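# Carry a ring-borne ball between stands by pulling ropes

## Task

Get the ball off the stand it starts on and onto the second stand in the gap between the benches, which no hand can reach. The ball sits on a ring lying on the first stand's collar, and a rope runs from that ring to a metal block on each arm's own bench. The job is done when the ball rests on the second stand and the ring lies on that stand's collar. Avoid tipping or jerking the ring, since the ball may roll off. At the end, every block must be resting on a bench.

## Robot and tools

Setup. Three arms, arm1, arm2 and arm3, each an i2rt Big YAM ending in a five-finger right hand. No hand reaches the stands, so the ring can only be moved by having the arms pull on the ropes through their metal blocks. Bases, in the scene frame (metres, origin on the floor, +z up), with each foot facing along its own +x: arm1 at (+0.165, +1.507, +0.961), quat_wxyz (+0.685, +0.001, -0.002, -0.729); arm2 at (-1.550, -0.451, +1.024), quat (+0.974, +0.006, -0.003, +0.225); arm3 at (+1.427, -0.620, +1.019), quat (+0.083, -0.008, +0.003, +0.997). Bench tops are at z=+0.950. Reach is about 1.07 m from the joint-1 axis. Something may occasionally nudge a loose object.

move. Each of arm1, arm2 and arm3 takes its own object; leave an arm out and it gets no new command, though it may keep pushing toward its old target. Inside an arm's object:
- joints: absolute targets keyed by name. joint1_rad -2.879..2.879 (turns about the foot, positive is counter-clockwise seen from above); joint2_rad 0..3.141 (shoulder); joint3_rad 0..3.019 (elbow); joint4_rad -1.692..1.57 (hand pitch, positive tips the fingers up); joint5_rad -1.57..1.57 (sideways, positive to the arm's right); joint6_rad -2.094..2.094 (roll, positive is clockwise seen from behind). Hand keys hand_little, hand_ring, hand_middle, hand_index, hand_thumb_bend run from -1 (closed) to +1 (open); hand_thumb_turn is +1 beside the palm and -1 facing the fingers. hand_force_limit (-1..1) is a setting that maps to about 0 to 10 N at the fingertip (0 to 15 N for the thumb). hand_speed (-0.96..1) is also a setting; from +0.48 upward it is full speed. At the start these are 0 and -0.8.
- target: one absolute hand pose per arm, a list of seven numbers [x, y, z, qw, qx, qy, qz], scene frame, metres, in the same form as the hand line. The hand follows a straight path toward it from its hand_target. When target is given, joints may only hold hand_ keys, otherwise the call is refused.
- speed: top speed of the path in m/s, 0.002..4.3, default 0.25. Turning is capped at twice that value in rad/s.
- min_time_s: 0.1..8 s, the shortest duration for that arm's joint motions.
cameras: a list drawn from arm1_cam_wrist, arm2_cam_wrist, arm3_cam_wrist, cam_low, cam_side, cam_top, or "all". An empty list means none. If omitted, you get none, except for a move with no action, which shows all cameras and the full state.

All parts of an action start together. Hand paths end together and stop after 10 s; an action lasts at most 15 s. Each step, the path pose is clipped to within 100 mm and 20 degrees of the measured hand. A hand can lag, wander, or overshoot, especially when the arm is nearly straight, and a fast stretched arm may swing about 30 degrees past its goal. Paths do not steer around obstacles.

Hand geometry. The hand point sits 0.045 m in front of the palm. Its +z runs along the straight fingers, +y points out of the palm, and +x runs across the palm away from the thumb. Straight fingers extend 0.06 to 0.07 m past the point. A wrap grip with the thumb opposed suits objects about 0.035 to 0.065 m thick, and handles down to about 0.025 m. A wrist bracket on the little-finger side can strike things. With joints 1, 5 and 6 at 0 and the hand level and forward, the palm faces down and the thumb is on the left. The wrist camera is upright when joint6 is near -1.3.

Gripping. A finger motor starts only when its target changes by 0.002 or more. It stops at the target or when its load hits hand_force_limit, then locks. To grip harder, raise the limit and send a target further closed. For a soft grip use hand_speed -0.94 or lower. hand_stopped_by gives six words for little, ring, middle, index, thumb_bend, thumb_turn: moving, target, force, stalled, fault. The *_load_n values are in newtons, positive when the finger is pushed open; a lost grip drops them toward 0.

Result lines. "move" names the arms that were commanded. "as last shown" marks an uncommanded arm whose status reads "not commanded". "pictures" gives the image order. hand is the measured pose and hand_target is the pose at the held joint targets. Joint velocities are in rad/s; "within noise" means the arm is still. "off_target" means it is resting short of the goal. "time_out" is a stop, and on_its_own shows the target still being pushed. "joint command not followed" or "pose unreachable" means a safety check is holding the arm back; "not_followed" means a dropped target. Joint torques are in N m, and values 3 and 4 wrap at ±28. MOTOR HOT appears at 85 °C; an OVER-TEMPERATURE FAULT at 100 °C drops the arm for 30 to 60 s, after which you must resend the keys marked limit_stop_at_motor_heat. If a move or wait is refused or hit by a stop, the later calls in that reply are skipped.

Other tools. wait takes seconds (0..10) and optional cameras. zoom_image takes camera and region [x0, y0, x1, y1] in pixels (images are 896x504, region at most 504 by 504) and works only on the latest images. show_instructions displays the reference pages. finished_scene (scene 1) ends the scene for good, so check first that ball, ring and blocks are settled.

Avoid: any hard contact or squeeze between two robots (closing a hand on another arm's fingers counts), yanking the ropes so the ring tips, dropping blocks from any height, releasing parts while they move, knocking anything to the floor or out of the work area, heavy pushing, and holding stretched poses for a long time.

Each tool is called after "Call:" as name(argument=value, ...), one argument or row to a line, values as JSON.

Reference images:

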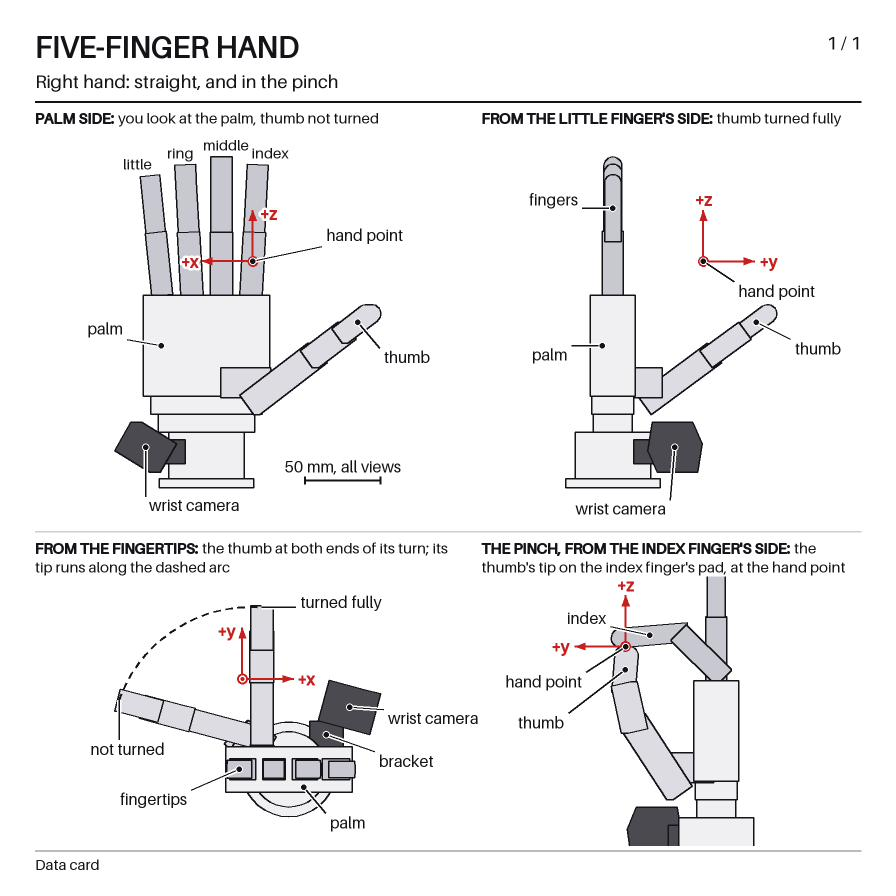

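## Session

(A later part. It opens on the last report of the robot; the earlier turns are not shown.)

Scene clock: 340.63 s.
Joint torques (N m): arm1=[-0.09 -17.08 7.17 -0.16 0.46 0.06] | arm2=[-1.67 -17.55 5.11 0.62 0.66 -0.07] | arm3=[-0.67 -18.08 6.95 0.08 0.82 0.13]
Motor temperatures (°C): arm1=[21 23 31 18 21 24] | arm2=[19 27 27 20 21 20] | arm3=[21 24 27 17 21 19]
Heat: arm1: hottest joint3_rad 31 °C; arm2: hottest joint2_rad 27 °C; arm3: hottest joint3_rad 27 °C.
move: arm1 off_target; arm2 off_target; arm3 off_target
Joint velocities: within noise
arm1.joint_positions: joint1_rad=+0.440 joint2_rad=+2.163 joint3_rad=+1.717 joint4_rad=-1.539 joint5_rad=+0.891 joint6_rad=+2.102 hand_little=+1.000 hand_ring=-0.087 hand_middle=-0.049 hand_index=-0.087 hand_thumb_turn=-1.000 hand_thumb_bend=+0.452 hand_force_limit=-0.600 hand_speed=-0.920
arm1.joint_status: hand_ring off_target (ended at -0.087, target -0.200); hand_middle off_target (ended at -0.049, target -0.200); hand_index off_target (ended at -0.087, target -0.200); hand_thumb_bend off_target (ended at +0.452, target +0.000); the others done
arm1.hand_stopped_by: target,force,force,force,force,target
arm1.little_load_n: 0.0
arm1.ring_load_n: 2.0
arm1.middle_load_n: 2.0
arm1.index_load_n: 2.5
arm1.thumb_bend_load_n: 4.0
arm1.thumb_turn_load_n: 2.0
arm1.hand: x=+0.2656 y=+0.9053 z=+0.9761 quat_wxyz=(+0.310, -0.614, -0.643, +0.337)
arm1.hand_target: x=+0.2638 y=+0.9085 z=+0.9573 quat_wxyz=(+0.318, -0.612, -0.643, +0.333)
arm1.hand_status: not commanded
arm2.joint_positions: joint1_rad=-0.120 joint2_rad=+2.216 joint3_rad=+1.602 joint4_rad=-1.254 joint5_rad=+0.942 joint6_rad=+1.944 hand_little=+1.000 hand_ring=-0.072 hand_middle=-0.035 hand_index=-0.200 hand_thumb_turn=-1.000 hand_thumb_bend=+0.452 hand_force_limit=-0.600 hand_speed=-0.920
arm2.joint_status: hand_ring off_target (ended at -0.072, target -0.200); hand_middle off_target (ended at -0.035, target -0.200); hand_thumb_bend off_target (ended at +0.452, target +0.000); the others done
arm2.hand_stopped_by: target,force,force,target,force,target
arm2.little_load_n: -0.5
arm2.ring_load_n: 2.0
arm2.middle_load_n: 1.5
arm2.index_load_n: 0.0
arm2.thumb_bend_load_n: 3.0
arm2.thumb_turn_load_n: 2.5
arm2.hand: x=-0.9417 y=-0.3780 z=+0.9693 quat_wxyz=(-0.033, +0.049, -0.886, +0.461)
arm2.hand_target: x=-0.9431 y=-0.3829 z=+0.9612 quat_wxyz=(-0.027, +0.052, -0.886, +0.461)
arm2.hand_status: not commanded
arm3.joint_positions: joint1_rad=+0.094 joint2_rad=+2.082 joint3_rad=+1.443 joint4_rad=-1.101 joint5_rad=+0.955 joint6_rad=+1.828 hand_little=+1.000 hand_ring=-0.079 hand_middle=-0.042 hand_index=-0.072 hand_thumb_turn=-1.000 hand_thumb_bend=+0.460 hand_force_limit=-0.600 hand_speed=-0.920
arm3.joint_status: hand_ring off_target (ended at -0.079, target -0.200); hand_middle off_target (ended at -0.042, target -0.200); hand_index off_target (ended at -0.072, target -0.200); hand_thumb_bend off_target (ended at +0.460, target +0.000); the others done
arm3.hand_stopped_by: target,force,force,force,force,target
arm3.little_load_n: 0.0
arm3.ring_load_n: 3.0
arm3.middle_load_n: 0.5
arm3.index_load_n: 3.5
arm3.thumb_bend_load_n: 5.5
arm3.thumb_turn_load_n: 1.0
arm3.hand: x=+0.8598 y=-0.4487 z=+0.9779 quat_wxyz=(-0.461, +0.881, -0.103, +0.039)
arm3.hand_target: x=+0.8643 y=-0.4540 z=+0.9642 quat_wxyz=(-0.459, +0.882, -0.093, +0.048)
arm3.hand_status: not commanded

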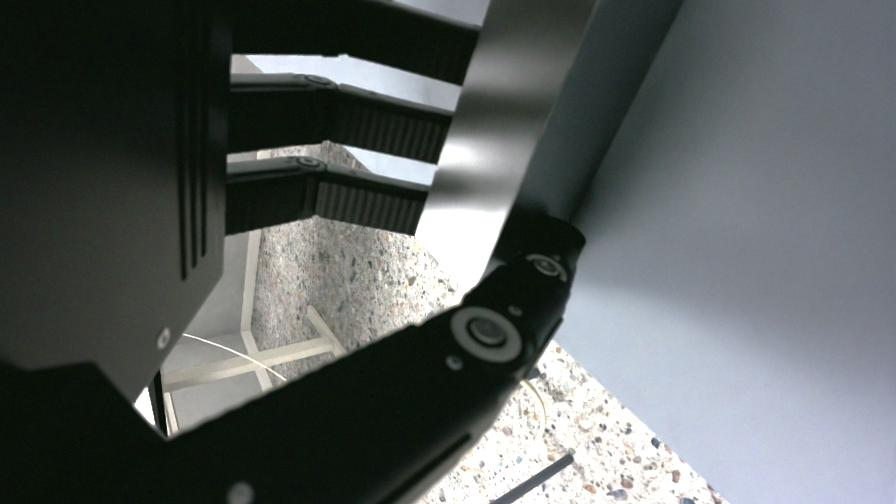

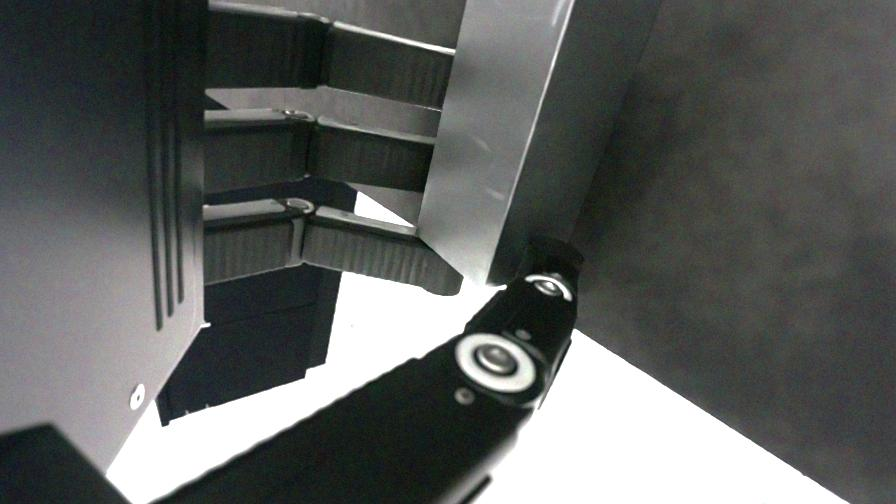

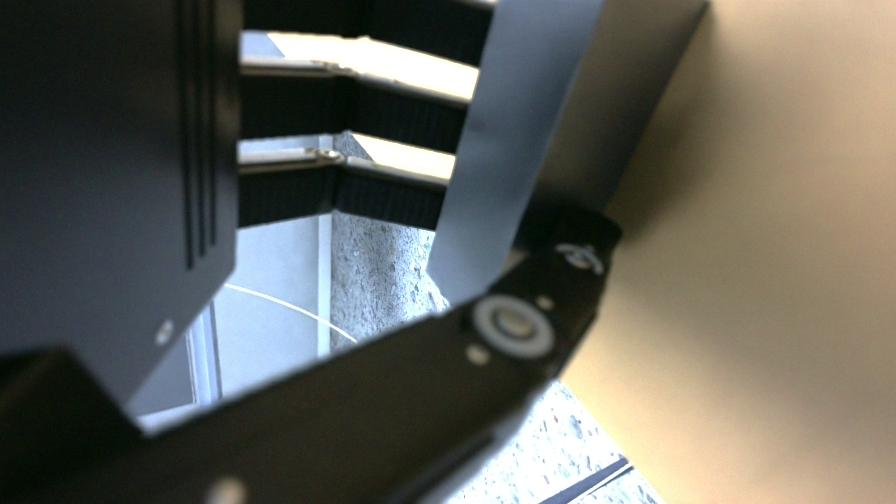

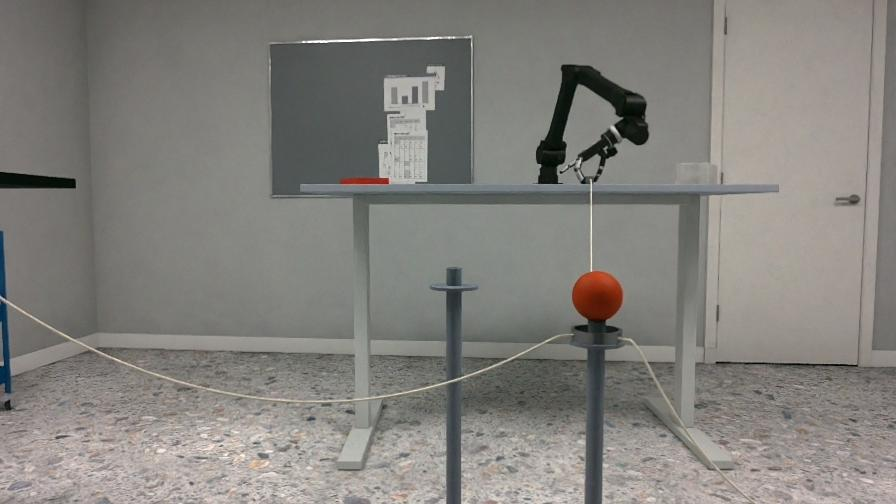

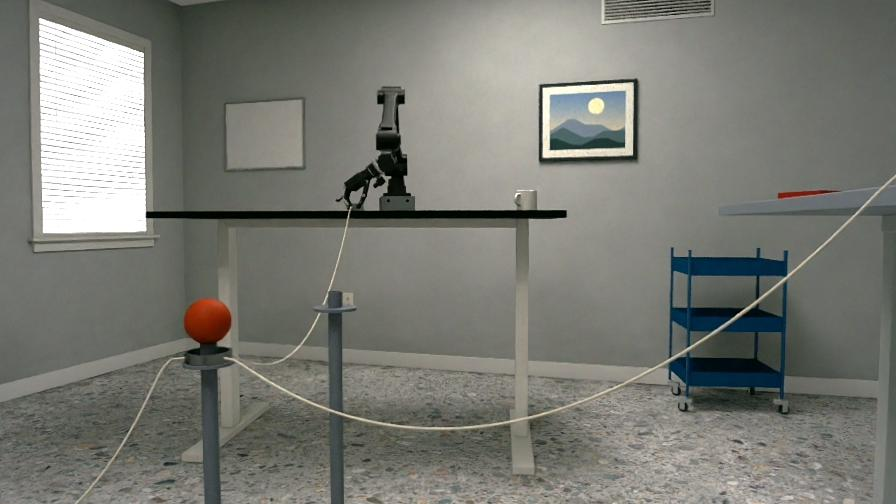

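Call:
move(
  arm1={"joints": {"hand_index": -0.5, "hand_middle": -0.5, "hand_ring": -0.5, "hand_thumb_bend": -0.1, "hand_speed": -0.94, "hand_force_limit": -0.15}},
  arm2={"joints": {"hand_index": 0.4, "hand_middle": 0.4, "hand_ring": 0.4, "hand_thumb_bend": 0.7, "hand_speed": -0.8, "hand_force_limit": -0.6}},
  arm3={"joints": {"hand_index": -0.5, "hand_middle": -0.5, "hand_ring": -0.5, "hand_thumb_bend": -0.1, "hand_speed": -0.94, "hand_force_limit": -0.15}},
)

Call:
move(
  arm2={"target": [-0.956, -0.383, 0.961, 0.0270, -0.0518, 0.8855, -0.4609], "speed": 0.06},
  cameras=["arm2_cam_wrist", "cam_side"],
)

Scene clock: 350.20 s.
Joint torques (N m): arm1=[-0.09 -17.08 7.19 -0.16 0.42 0.06] | arm2=[-1.61 -17.55 5.03 0.54 0.67 -0.06] | arm3=[0.09 -17.85 7.06 -0.06 0.79 0.11]
Motor temperatures (°C): arm1=[21 23 31 18 21 24] | arm2=[19 27 26 20 21 20] | arm3=[20 24 26 17 21 19]
Heat: arm1: hottest joint3_rad 31 °C; arm2: hottest joint2_rad 27 °C; arm3: hottest joint3_rad 26 °C.
move: arm1 off_target; arm2 done; arm3 off_target
Joint velocities: within noise
arm1.joint_positions: joint1_rad=+0.440 joint2_rad=+2.163 joint3_rad=+1.717 joint4_rad=-1.539 joint5_rad=+0.892 joint6_rad=+2.102 hand_little=+1.000 hand_ring=-0.125 hand_middle=-0.076 hand_index=-0.114 hand_thumb_turn=-1.000 hand_thumb_bend=+0.449 hand_force_limit=-0.150 hand_speed=-0.940
arm1.joint_status: hand_ring off_target (ended at -0.125, target -0.500); hand_middle off_target (ended at -0.076, target -0.500); hand_index off_target (ended at -0.114, target -0.500); hand_thumb_bend off_target (ended at +0.449, target -0.100); the others done
arm1.hand_stopped_by: target,force,force,force,force,target
arm1.little_load_n: 0.0
arm1.ring_load_n: 4.5
arm1.middle_load_n: 4.0
arm1.index_load_n: 4.5
arm1.thumb_bend_load_n: 8.0
arm1.thumb_turn_load_n: 3.0
arm1.hand: x=+0.2655 y=+0.9052 z=+0.9761 quat_wxyz=(+0.311, -0.614, -0.643, +0.338)
arm1.hand_target: x=+0.2638 y=+0.9085 z=+0.9572 quat_wxyz=(+0.318, -0.612, -0.643, +0.333)
arm1.hand_status: not commanded
arm2.joint_positions: joint1_rad=-0.120 joint2_rad=+2.216 joint3_rad=+1.602 joint4_rad=-1.254 joint5_rad=+0.942 joint6_rad=+1.944 hand_little=+1.000 hand_ring=+0.400 hand_middle=+0.400 hand_index=+0.400 hand_thumb_turn=-1.000 hand_thumb_bend=+0.700 hand_force_limit=-0.600 hand_speed=-0.800
arm2.joint_status: all done
arm2.hand_stopped_by: target,target,target,target,target,target
arm2.little_load_n: 0.0
arm2.ring_load_n: 0.0
arm2.middle_load_n: 0.0
arm2.index_load_n: 0.0
arm2.thumb_bend_load_n: -0.5
arm2.thumb_turn_load_n: 0.0
arm2.hand: x=-0.9417 y=-0.3782 z=+0.9693 quat_wxyz=(-0.033, +0.049, -0.886, +0.461)
arm2.hand_target: x=-0.9431 y=-0.3829 z=+0.9612 quat_wxyz=(-0.027, +0.052, -0.885, +0.461)
arm2.hand_status: not commanded
arm3.joint_positions: joint1_rad=+0.094 joint2_rad=+2.082 joint3_rad=+1.443 joint4_rad=-1.101 joint5_rad=+0.955 joint6_rad=+1.828 hand_little=+1.000 hand_ring=-0.106 hand_middle=-0.062 hand_index=-0.082 hand_thumb_turn=-1.000 hand_thumb_bend=+0.462 hand_force_limit=-0.150 hand_speed=-0.940
arm3.joint_status: hand_ring off_target (ended at -0.106, target -0.500); hand_middle off_target (ended at -0.062, target -0.500); hand_index off_target (ended at -0.082, target -0.500); hand_thumb_bend off_target (ended at +0.462, target -0.100); the others done
arm3.hand_stopped_by: target,force,force,force,force,target
arm3.little_load_n: 0.0
arm3.ring_load_n: 4.5
arm3.middle_load_n: 4.5
arm3.index_load_n: 3.0
arm3.thumb_bend_load_n: 10.5
arm3.thumb_turn_load_n: 3.5
arm3.hand: x=+0.8598 y=-0.4487 z=+0.9779 quat_wxyz=(-0.461, +0.881, -0.103, +0.039)
arm3.hand_target: x=+0.8643 y=-0.4540 z=+0.9642 quat_wxyz=(-0.459, +0.882, -0.093, +0.048)
arm3.hand_status: not commanded
pictures: none

Scene clock: 351.17 s.
Joint torques (N m): arm1=[-0.09 -17.03 7.19 -0.16 0.42 0.06] | arm2=[-0.85 -19.08 3.89 0.49 0.22 0.08] | arm3=[1.03 -17.44 6.82 0.02 0.82 0.11]
Motor temperatures (°C): arm1=[21 24 31 18 21 24] | arm2=[19 27 26 20 21 20] | arm3=[20 24 26 17 21 19]
Heat: arm1: hottest joint3_rad 31 °C; arm2: hottest joint2_rad 27 °C; arm3: hottest joint3_rad 26 °C.
move: arm2 done
Joint velocities: within noise
arm1, arm3: as last shown
arm1.index_load_n: 4.0
arm2.joint_positions: joint1_rad=-0.120 joint2_rad=+2.208 joint3_rad=+1.570 joint4_rad=-1.236 joint5_rad=+0.951 joint6_rad=+1.944 hand_little=+1.000 hand_ring=+0.400 hand_middle=+0.400 hand_index=+0.400 hand_thumb_turn=-1.000 hand_thumb_bend=+0.700 hand_force_limit=-0.600 hand_speed=-0.800
arm2.joint_status: not commanded
arm2.hand_stopped_by: target,target,target,target,target,target
arm2.little_load_n: 0.0
arm2.ring_load_n: 0.0
arm2.middle_load_n: 0.0
arm2.index_load_n: 0.0
arm2.thumb_bend_load_n: 0.0
arm2.thumb_turn_load_n: 0.0
arm2.hand: x=-0.9491 y=-0.3822 z=+0.9654 quat_wxyz=(-0.032, +0.051, -0.883, +0.465)
arm2.hand_target: x=-0.9559 y=-0.3829 z=+0.9611 quat_wxyz=(-0.027, +0.052, -0.886, +0.461)
arm2.hand_status: done (0.008 m and 0.8 deg from the pose sent, 0.017 m and 0.7 deg at the start)
arm3.ring_load_n: 5.0
arm3.thumb_turn_load_n: 3.0

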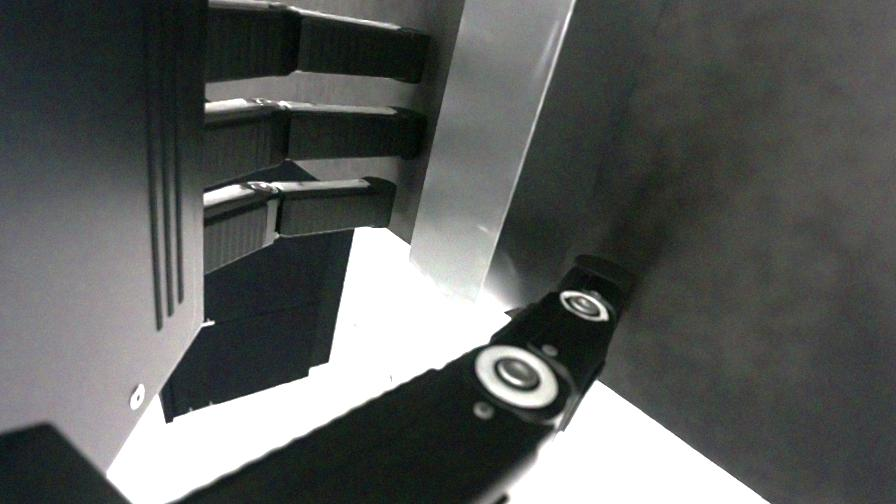

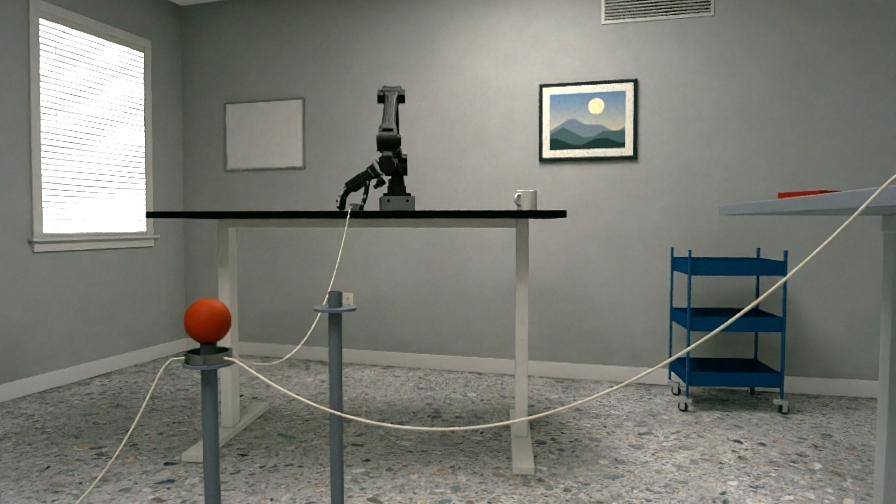

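Call:
move(
  arm2={"target": [-0.966, -0.384, 0.962, 0.0270, -0.0518, 0.8855, -0.4609], "speed": 0.06},
)

Call:
move(
  arm2={"joints": {"hand_index": -0.3, "hand_middle": -0.3, "hand_ring": -0.3, "hand_thumb_bend": -0.1, "hand_speed": -0.92, "hand_force_limit": -0.5}},
  cameras=["arm2_cam_wrist", "cam_side"],
)

Scene clock: 359.77 s.
Joint torques (N m): arm1=[-0.09 -17.08 7.17 -0.17 0.42 0.06] | arm2=[-0.38 -18.43 3.93 0.44 0.17 0.09] | arm3=[0.56 -17.61 7.02 0.05 0.81 0.09]
Motor temperatures (°C): arm1=[21 24 31 18 21 24] | arm2=[19 27 25 20 21 20] | arm3=[20 25 26 17 21 19]
Heat: arm1: hottest joint3_rad 31 °C; arm2: hottest joint2_rad 27 °C; arm3: hottest joint3_rad 26 °C.
move: arm2 done
Joint velocities: within noise
arm1, arm3: as last shown
arm1.ring_load_n: 4.0
arm1.index_load_n: 4.5
arm1.thumb_bend_load_n: 7.5
arm2.joint_positions: joint1_rad=-0.120 joint2_rad=+2.190 joint3_rad=+1.532 joint4_rad=-1.225 joint5_rad=+0.951 joint6_rad=+1.946 hand_little=+1.000 hand_ring=+0.400 hand_middle=+0.400 hand_index=+0.400 hand_thumb_turn=-1.000 hand_thumb_bend=+0.700 hand_force_limit=-0.600 hand_speed=-0.800
arm2.joint_status: not commanded
arm2.hand_stopped_by: target,target,target,target,target,target
arm2.little_load_n: 0.0
arm2.ring_load_n: 0.0
arm2.middle_load_n: 0.5
arm2.index_load_n: 0.0
arm2.thumb_bend_load_n: 0.0
arm2.thumb_turn_load_n: 0.0
arm2.hand: x=-0.9598 y=-0.3860 z=+0.9648 quat_wxyz=(-0.029, +0.052, -0.883, +0.466)
arm2.hand_target: x=-0.9659 y=-0.3840 z=+0.9621 quat_wxyz=(-0.027, +0.052, -0.886, +0.461)
arm2.hand_status: done (0.007 m and 0.7 deg from the pose sent, 0.017 m and 0.8 deg at the start)
arm3.ring_load_n: 4.5
arm3.index_load_n: 3.5
pictures: none

Scene clock: 363.20 s.
Joint torques (N m): arm1=[-0.09 -17.08 7.16 -0.16 0.42 0.06] | arm2=[-0.62 -18.32 4.08 0.39 0 0.11] | arm3=[0.15 -18.08 6.98 -0.14 0.82 0.11]
Motor temperatures (°C): arm1=[21 24 30 18 21 24] | arm2=[19 27 25 20 21 20] | arm3=[20 25 26 17 21 19]
Heat: arm1: hottest joint3_rad 30 °C; arm2: hottest joint2_rad 27 °C; arm3: hottest joint3_rad 26 °C.
move: arm2 off_target
Joint velocities: within noise
arm1, arm3: as last shown
arm1.little_load_n: 0.5
arm1.ring_load_n: 4.5
arm1.thumb_bend_load_n: 8.0
arm2.joint_positions: joint1_rad=-0.120 joint2_rad=+2.189 joint3_rad=+1.529 joint4_rad=-1.225 joint5_rad=+0.955 joint6_rad=+1.946 hand_little=+1.000 hand_ring=-0.077 hand_middle=+0.349 hand_index=-0.070 hand_thumb_turn=-1.000 hand_thumb_bend=+0.457 hand_force_limit=-0.500 hand_speed=-0.920
arm2.joint_status: hand_ring off_target (ended at -0.077, target -0.300); hand_middle off_target (ended at +0.349, target -0.300); hand_index off_target (ended at -0.070, target -0.300); hand_thumb_bend off_target (ended at +0.457, target -0.100); the others done
arm2.hand_stopped_by: target,force,force,force,force,target
arm2.little_load_n: 0.0
arm2.ring_load_n: 2.5
arm2.middle_load_n: 1.5
arm2.index_load_n: 3.0
arm2.thumb_bend_load_n: 4.0
arm2.thumb_turn_load_n: 0.0
arm2.hand: x=-0.9603 y=-0.3869 z=+0.9653 quat_wxyz=(-0.029, +0.053, -0.882, +0.468)
arm2.hand_target: x=-0.9660 y=-0.3840 z=+0.9619 quat_wxyz=(-0.027, +0.052, -0.885, +0.461)
arm2.hand_status: not commanded
arm3.ring_load_n: 5.0
arm3.index_load_n: 3.0
arm3.thumb_turn_load_n: 3.5

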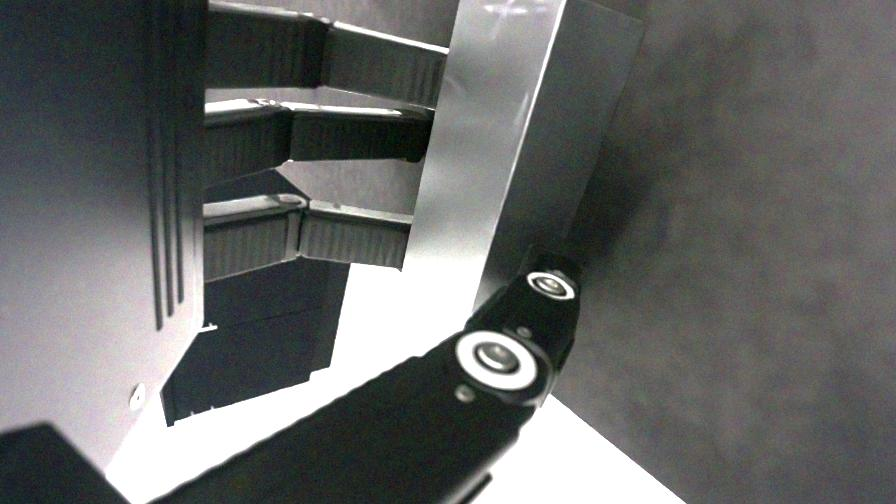

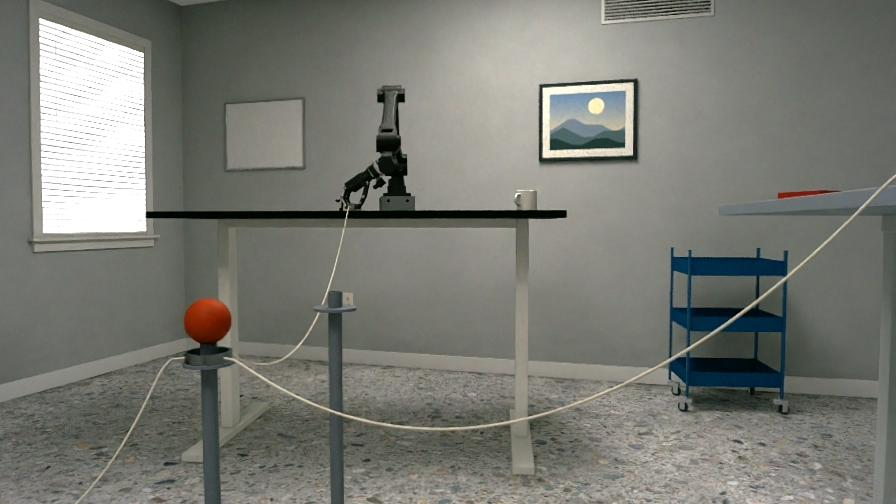

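Call:
move(
  arm2={"joints":{"hand_index":-0.5,"hand_middle":-0.5,"hand_ring":-0.5,"hand_thumb_bend":-0.15,"hand_speed":-0.94,"hand_force_limit":-0.15}},
  cameras=["arm2_cam_wrist","cam_top"],
)

Scene clock: 399.17 s.
Joint torques (N m): arm1=[-0.09 -17.03 7.17 -0.16 0.42 0.06] | arm2=[-0.38 -18.14 4.26 0.43 0.1 0.1] | arm3=[0.32 -17.73 6.95 0.12 0.8 0.11]
Motor temperatures (°C): arm1=[21 26 30 18 21 24] | arm2=[19 28 23 20 20 20] | arm3=[20 26 25 17 21 19]
Heat: arm1: hottest joint3_rad 30 °C; arm2: hottest joint2_rad 28 °C; arm3: hottest joint2_rad 26 °C.
move: arm2 off_target
Joint velocities: within noise
arm1, arm3: as last shown
arm1.little_load_n: 0.0
arm1.ring_load_n: 4.0
arm2.joint_positions: joint1_rad=-0.120 joint2_rad=+2.186 joint3_rad=+1.527 joint4_rad=-1.225 joint5_rad=+0.953 joint6_rad=+1.948 hand_little=+1.000 hand_ring=-0.092 hand_middle=-0.055 hand_index=-0.079 hand_thumb_turn=-1.000 hand_thumb_bend=+0.457 hand_force_limit=-0.150 hand_speed=-0.940
arm2.joint_status: hand_ring off_target (ended at -0.092, target -0.500); hand_middle off_target (ended at -0.055, target -0.500); hand_index off_target (ended at -0.079, target -0.500); hand_thumb_bend off_target (ended at +0.457, target -0.150); the others done
arm2.hand_stopped_by: target,force,force,force,force,target
arm2.little_load_n: 0.0
arm2.ring_load_n: 3.5
arm2.middle_load_n: 4.5
arm2.index_load_n: 4.0
arm2.thumb_bend_load_n: 7.0
arm2.thumb_turn_load_n: 0.0
arm2.hand: x=-0.9610 y=-0.3868 z=+0.9657 quat_wxyz=(-0.029, +0.052, -0.882, +0.467)
arm2.hand_target: x=-0.9660 y=-0.3841 z=+0.9620 quat_wxyz=(-0.027, +0.052, -0.885, +0.461)
arm2.hand_status: not commanded
arm3.ring_load_n: 4.5
arm3.thumb_bend_load_n: 11.0
arm3.thumb_turn_load_n: 3.0

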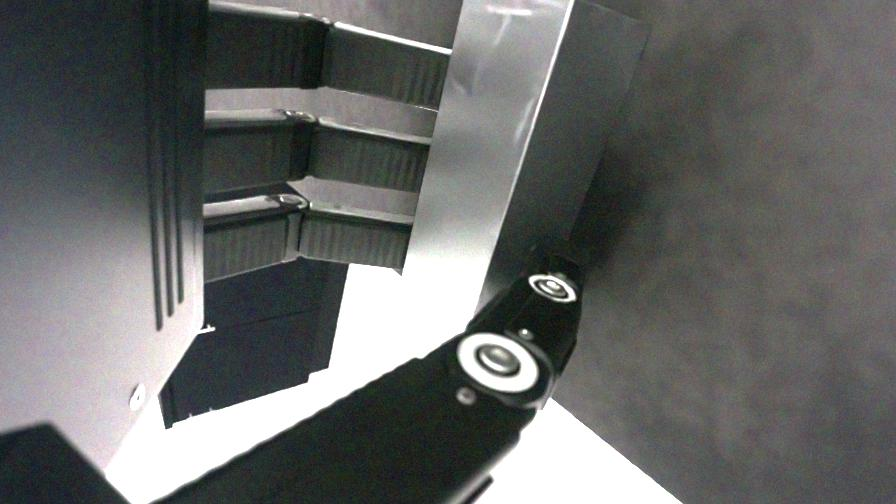

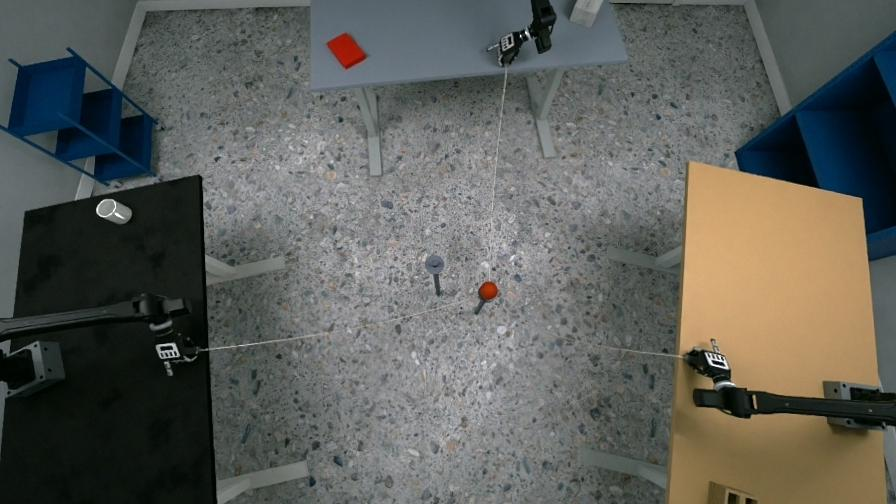

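Call:
move(
  arm1={"target":[0.2645,0.9085,1.03,-0.3193,0.6134,0.6408,-0.3335],"speed":0.05},
  arm2={"target":[-0.966,-0.384,1.03,0.0270,-0.0518,0.8855,-0.4609],"speed":0.05},
  arm3={"target":[0.8643,-0.454,1.03,0.4592,-0.8821,0.0927,-0.0482],"speed":0.05},
  cameras=["all"],
)

Scene clock: 405.50 s.
Joint torques (N m): arm1=[0.03 -19.78 11.6 -1.51 0.52 0.01] | arm2=[-0.32 -20.48 6.79 -0.61 0.76 0.11] | arm3=[0.44 -19.84 10.19 -0.76 0.99 0.08]
Motor temperatures (°C): arm1=[21 26 30 18 21 24] | arm2=[19 27 23 20 20 20] | arm3=[20 26 25 17 21 19]
Heat: arm1: hottest joint3_rad 30 °C; arm2: hottest joint2_rad 27 °C; arm3: hottest joint2_rad 26 °C.
move: arm1 off_target; arm2 off_target; arm3 off_target
Joint velocities: within noise
arm1.joint_positions: joint1_rad=+0.440 joint2_rad=+2.125 joint3_rad=+1.728 joint4_rad=-1.651 joint5_rad=+0.888 joint6_rad=+2.106 hand_little=+1.000 hand_ring=-0.125 hand_middle=-0.076 hand_index=-0.114 hand_thumb_turn=-1.000 hand_thumb_bend=+0.449 hand_force_limit=-0.150 hand_speed=-0.940
arm1.joint_status: not commanded
arm1.hand_stopped_by: target,force,force,force,force,target
arm1.little_load_n: 0.0
arm1.ring_load_n: 3.5
arm1.middle_load_n: 4.0
arm1.index_load_n: 4.0
arm1.thumb_bend_load_n: 8.5
arm1.thumb_turn_load_n: 3.0
arm1.hand: x=+0.2595 y=+0.9211 z=+1.0060 quat_wxyz=(+0.334, -0.603, -0.648, +0.325)
arm1.hand_target: x=+0.2642 y=+0.9093 z=+1.0300 quat_wxyz=(+0.317, -0.612, -0.643, +0.333)
arm1.hand_status: off_target (0.028 m and 2.4 deg from the pose sent, 0.054 m and 1.1 deg at the start; a joint's target at an end of its range on 61 of 61 steps)
arm2.joint_positions: joint1_rad=-0.120 joint2_rad=+2.117 joint3_rad=+1.527 joint4_rad=-1.333 joint5_rad=+0.934 joint6_rad=+1.948 hand_little=+1.000 hand_ring=-0.092 hand_middle=-0.055 hand_index=-0.079 hand_thumb_turn=-1.000 hand_thumb_bend=+0.457 hand_force_limit=-0.150 hand_speed=-0.940
arm2.joint_status: not commanded
arm2.hand_stopped_by: target,force,force,force,force,target
arm2.little_load_n: 0.0
arm2.ring_load_n: 2.0
arm2.middle_load_n: 4.0
arm2.index_load_n: 3.5
arm2.thumb_bend_load_n: 8.0
arm2.thumb_turn_load_n: 0.0
arm2.hand: x=-0.9748 y=-0.3891 z=+1.0041 quat_wxyz=(-0.009, +0.059, -0.884, +0.464)
arm2.hand_target: x=-0.9664 y=-0.3842 z=+1.0296 quat_wxyz=(-0.027, +0.052, -0.886, +0.461)
arm2.hand_status: off_target (0.028 m and 2.2 deg from the pose sent, 0.065 m and 0.8 deg at the start)
arm3.joint_positions: joint1_rad=+0.094 joint2_rad=+2.021 joint3_rad=+1.443 joint4_rad=-1.219 joint5_rad=+0.951 joint6_rad=+1.828 hand_little=+1.000 hand_ring=-0.106 hand_middle=-0.062 hand_index=-0.082 hand_thumb_turn=-1.000 hand_thumb_bend=+0.463 hand_force_limit=-0.150 hand_speed=-0.940
arm3.joint_status: not commanded
arm3.hand_stopped_by: target,force,force,force,force,target
arm3.little_load_n: 0.0
arm3.ring_load_n: 4.0
arm3.middle_load_n: 4.5
arm3.index_load_n: 3.0
arm3.thumb_bend_load_n: 11.5
arm3.thumb_turn_load_n: 3.5
arm3.hand: x=+0.8777 y=-0.4505 z=+1.0111 quat_wxyz=(-0.459, +0.881, -0.090, +0.065)
arm3.hand_target: x=+0.8648 y=-0.4540 z=+1.0301 quat_wxyz=(-0.459, +0.882, -0.093, +0.048)
arm3.hand_status: off_target (0.023 m and 1.9 deg from the pose sent, 0.053 m and 1.6 deg at the start)
pictures: arm1_cam_wrist, arm2_cam_wrist, arm3_cam_wrist, cam_low, cam_side, cam_top

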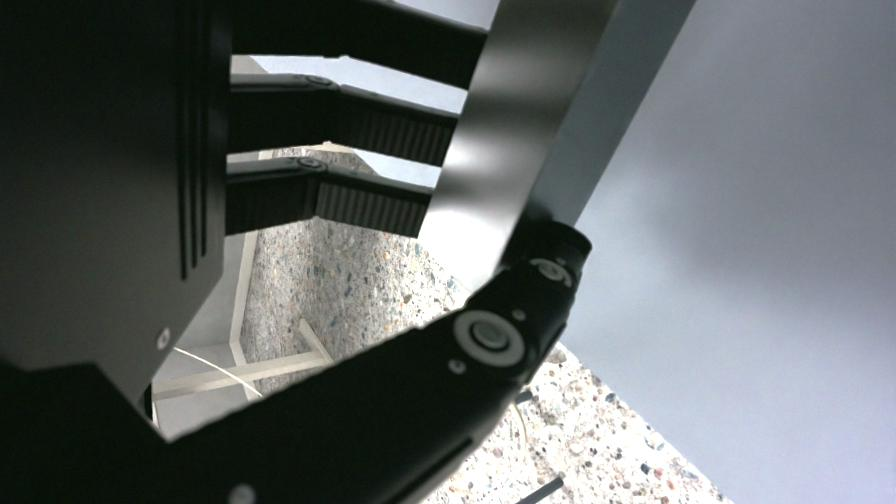

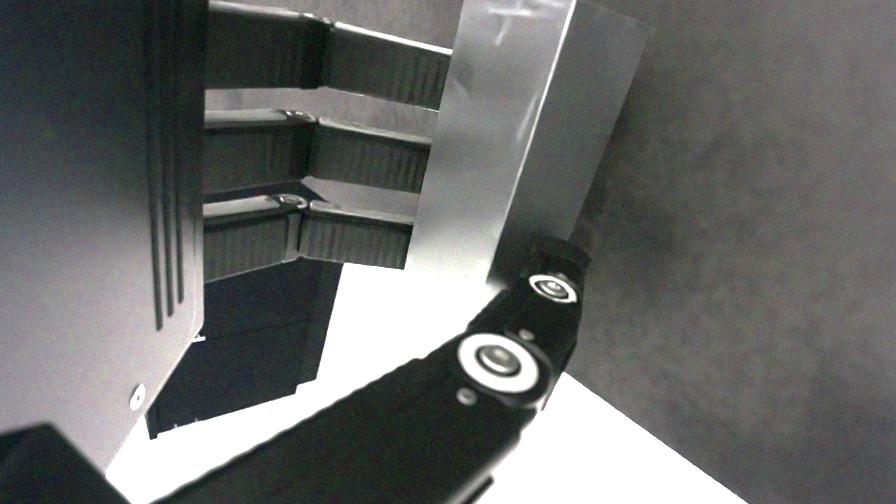

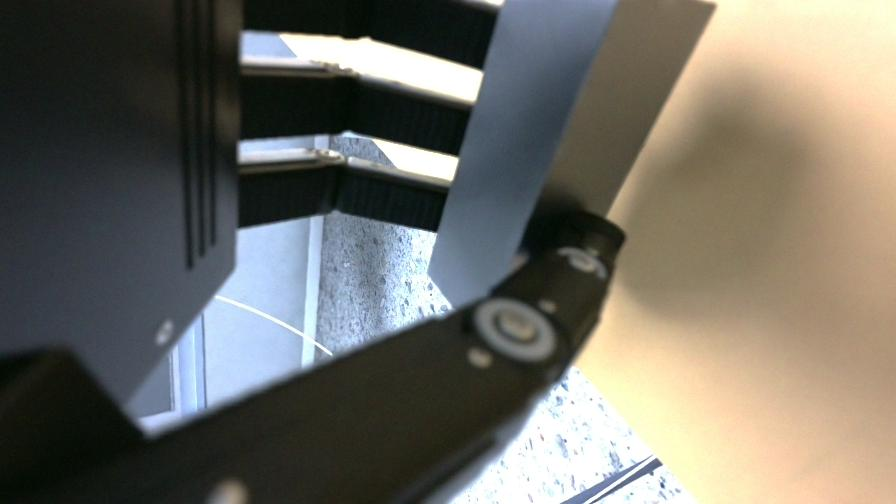

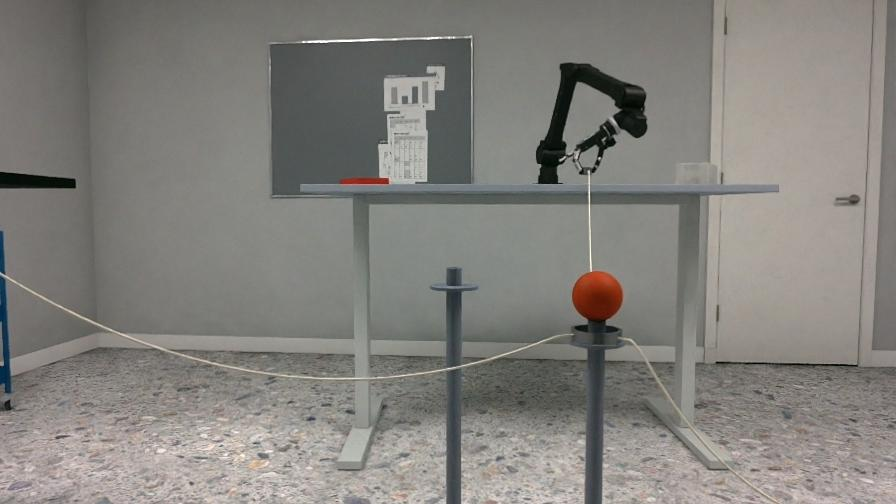

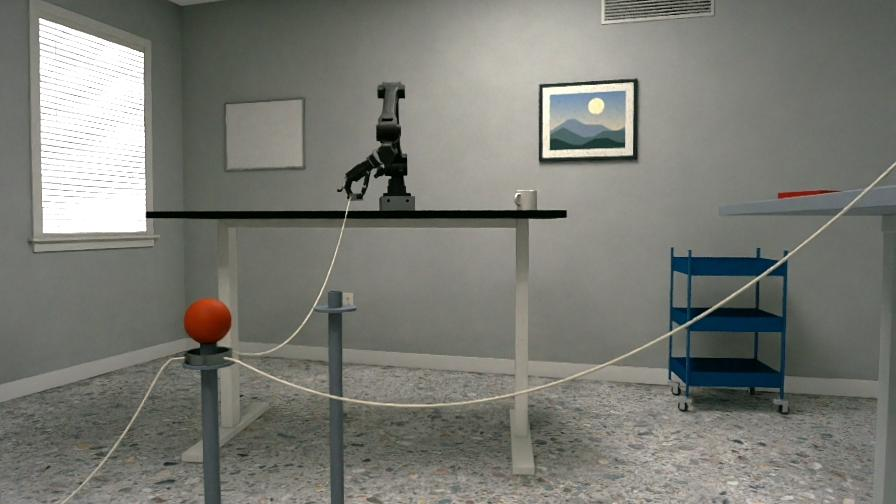

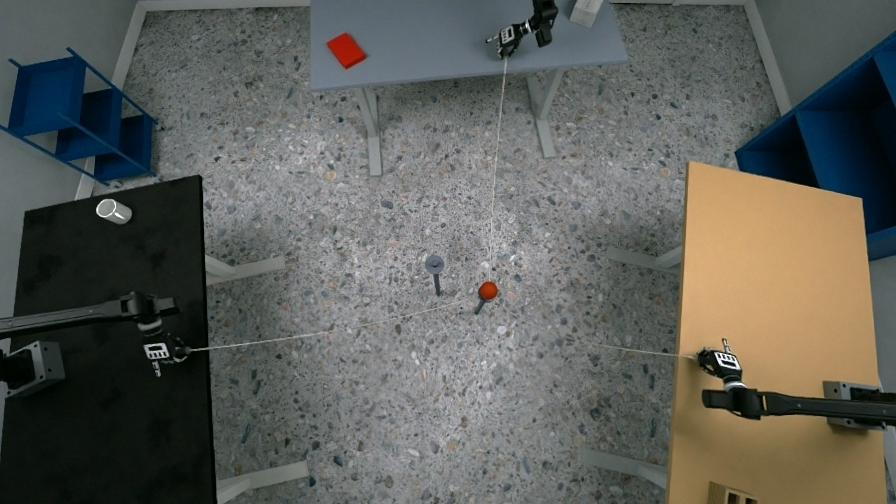

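Call:
zoom_image(
  camera="cam_low",
  region=[540, 250, 660, 370],
)

Call:
move(
  arm1={"target":[0.10,0.945,1.12,-0.3081,0.5919,0.6609,-0.3440],"speed":0.12},
  arm2={"target":[-0.91,-0.55,1.12,0.0833,-0.1599,0.8722,-0.4540],"speed":0.12},
  arm3={"target":[1.08,-0.30,1.14,0.4611,-0.8858,0.0464,-0.0241],"speed":0.12},
  cameras=["all"],
)

Scaled by 4.200.

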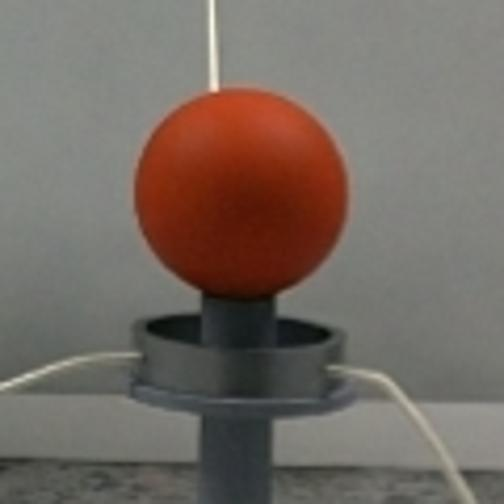

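Scene clock: 518.57 s.
Joint torques (N m): arm1=[-0.97 -16.44 8.57 0.5 0.76 -0.12] | arm2=[-1.67 -19.31 6.86 1.94 0.75 -0.11] | arm3=[-0.85 -11.93 9.44 1.46 0.86 0.04]
Motor temperatures (°C): arm1=[21 29 36 18 21 24] | arm2=[19 27 24 20 21 20] | arm3=[20 29 29 17 21 19]
Heat: arm1: hottest joint3_rad 36 °C; arm2: hottest joint2_rad 27 °C; arm3: hottest joint2_rad 29 °C.
move: arm1 done; arm2 off_target; arm3 done
Joint velocities: within noise
arm1.joint_positions: joint1_rad=+0.183 joint2_rad=+1.757 joint3_rad=+1.482 joint4_rad=-1.322 joint5_rad=+0.962 joint6_rad=+1.583 hand_little=+1.000 hand_ring=-0.125 hand_middle=-0.076 hand_index=-0.114 hand_thumb_turn=-1.000 hand_thumb_bend=+0.449 hand_force_limit=-0.150 hand_speed=-0.940
arm1.joint_status: not commanded
arm1.hand_stopped_by: target,force,force,force,force,target
arm1.little_load_n: 0.0
arm1.ring_load_n: 3.5
arm1.middle_load_n: 3.5
arm1.index_load_n: 3.5
arm1.thumb_bend_load_n: 8.5
arm1.thumb_turn_load_n: 3.0
arm1.hand: x=+0.1066 y=+0.9440 z=+1.1129 quat_wxyz=(+0.311, -0.589, -0.665, +0.340)
arm1.hand_target: x=+0.1000 y=+0.9450 z=+1.1200 quat_wxyz=(+0.308, -0.592, -0.661, +0.344)
arm1.hand_status: done (0.010 m and 0.8 deg from the pose sent, 0.197 m and 4.2 deg at the start)
arm2.joint_positions: joint1_rad=-0.427 joint2_rad=+1.873 joint3_rad=+1.414 joint4_rad=-0.717 joint5_rad=+0.891 joint6_rad=+1.019 hand_little=+1.000 hand_ring=-0.092 hand_middle=-0.055 hand_index=-0.079 hand_thumb_turn=-1.000 hand_thumb_bend=+0.458 hand_force_limit=-0.150 hand_speed=-0.940
arm2.joint_status: not commanded
arm2.hand_stopped_by: target,force,force,force,force,target
arm2.little_load_n: 0.0
arm2.ring_load_n: 2.0
arm2.middle_load_n: 4.0
arm2.index_load_n: 3.5
arm2.thumb_bend_load_n: 7.5
arm2.thumb_turn_load_n: 0.0
arm2.hand: x=-0.9153 y=-0.5440 z=+1.0956 quat_wxyz=(-0.063, +0.171, -0.875, +0.448)
arm2.hand_target: x=-0.9104 y=-0.5501 z=+1.1199 quat_wxyz=(-0.083, +0.160, -0.872, +0.454)
arm2.hand_status: off_target (0.026 m and 2.7 deg from the pose sent, 0.209 m and 14.4 deg at the start)
arm3.joint_positions: joint1_rad=-0.357 joint2_rad=+1.335 joint3_rad=+0.880 joint4_rad=-0.596 joint5_rad=+0.842 joint6_rad=+0.914 hand_little=+1.000 hand_ring=-0.106 hand_middle=-0.062 hand_index=-0.082 hand_thumb_turn=-1.000 hand_thumb_bend=+0.463 hand_force_limit=-0.150 hand_speed=-0.940
arm3.joint_status: not commanded
arm3.hand_stopped_by: target,force,force,force,force,target
arm3.little_load_n: 0.0
arm3.ring_load_n: 4.0
arm3.middle_load_n: 4.5
arm3.index_load_n: 3.0
arm3.thumb_bend_load_n: 11.5
arm3.thumb_turn_load_n: 3.5
arm3.hand: x=+1.0801 y=-0.3030 z=+1.1328 quat_wxyz=(-0.456, +0.889, -0.042, +0.032)
arm3.hand_target: x=+1.0800 y=-0.3000 z=+1.1400 quat_wxyz=(-0.461, +0.886, -0.046, +0.024)
arm3.hand_status: done (0.008 m and 1.2 deg from the pose sent, 0.283 m and 6.9 deg at the start)
pictures: arm1_cam_wrist, arm2_cam_wrist, arm3_cam_wrist, cam_low, cam_side, cam_top

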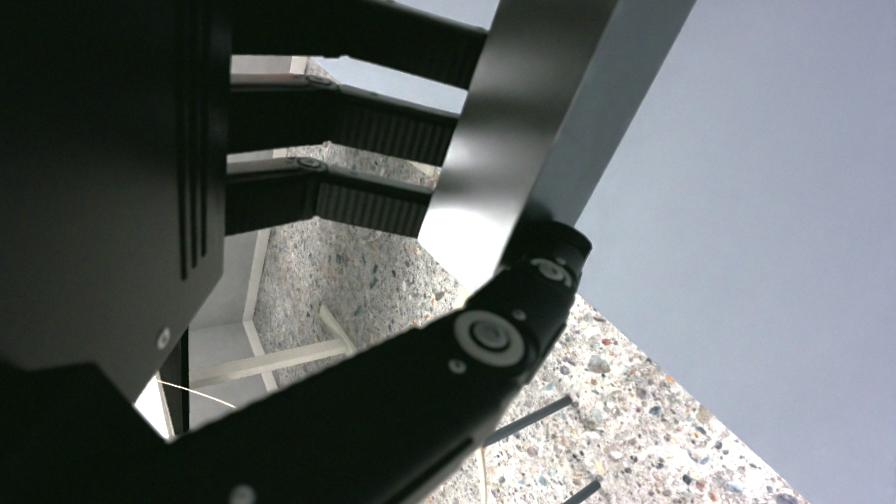

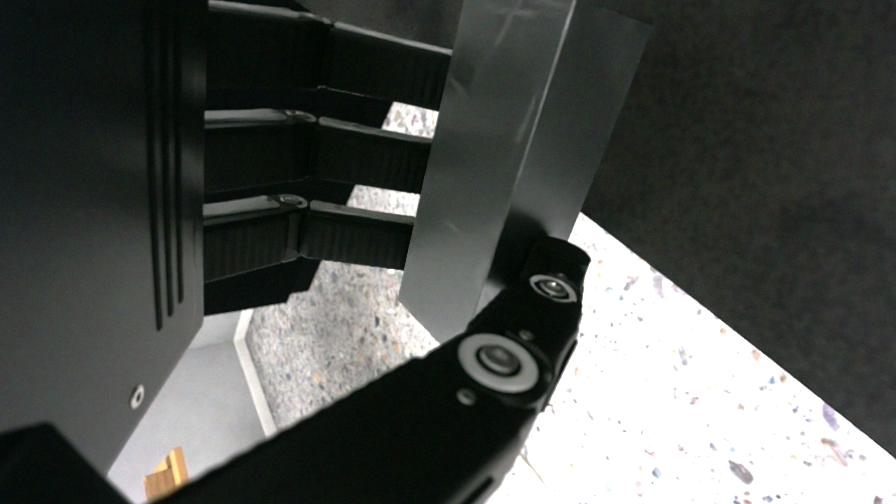

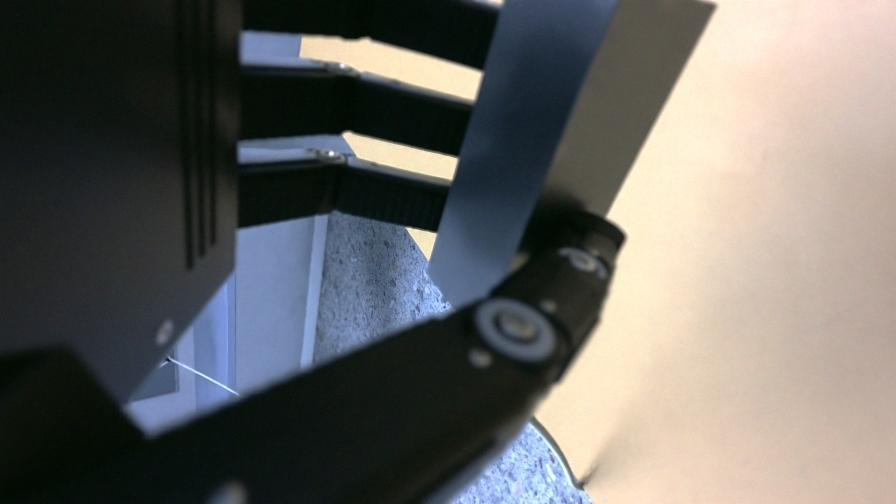

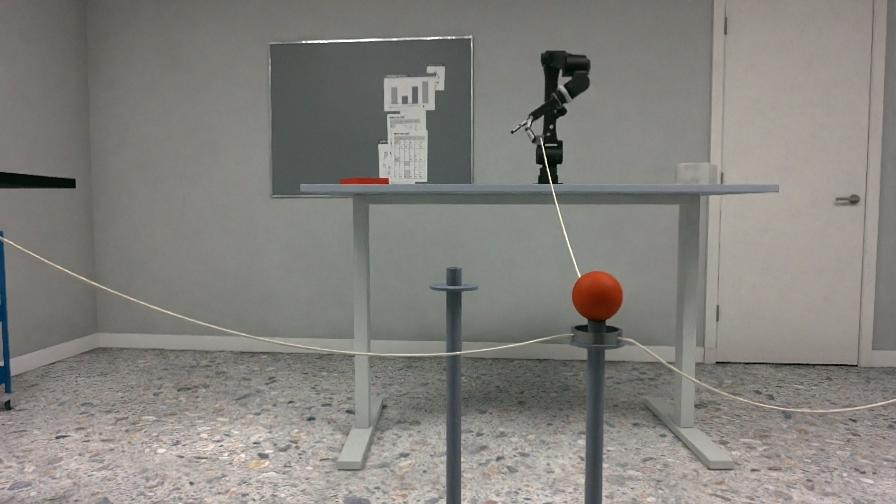

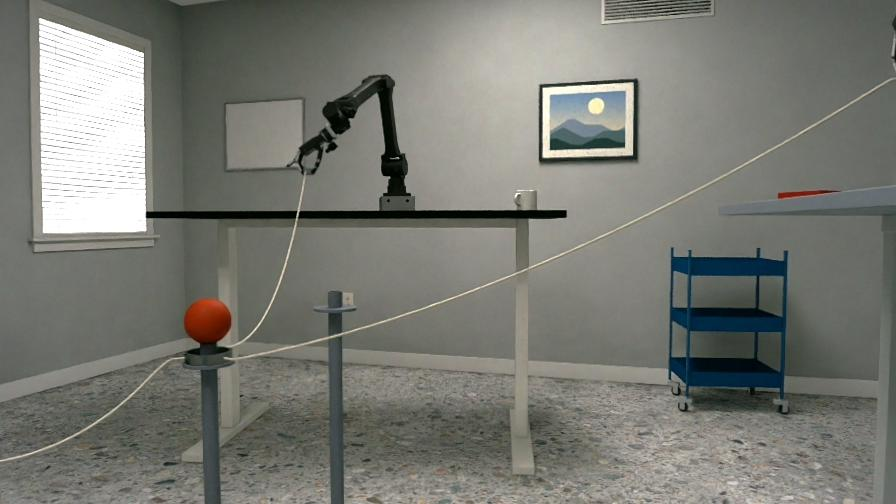

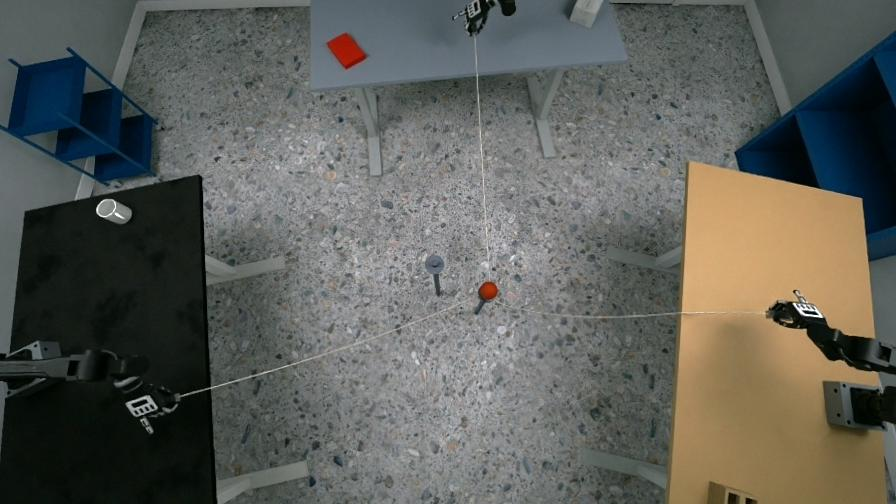

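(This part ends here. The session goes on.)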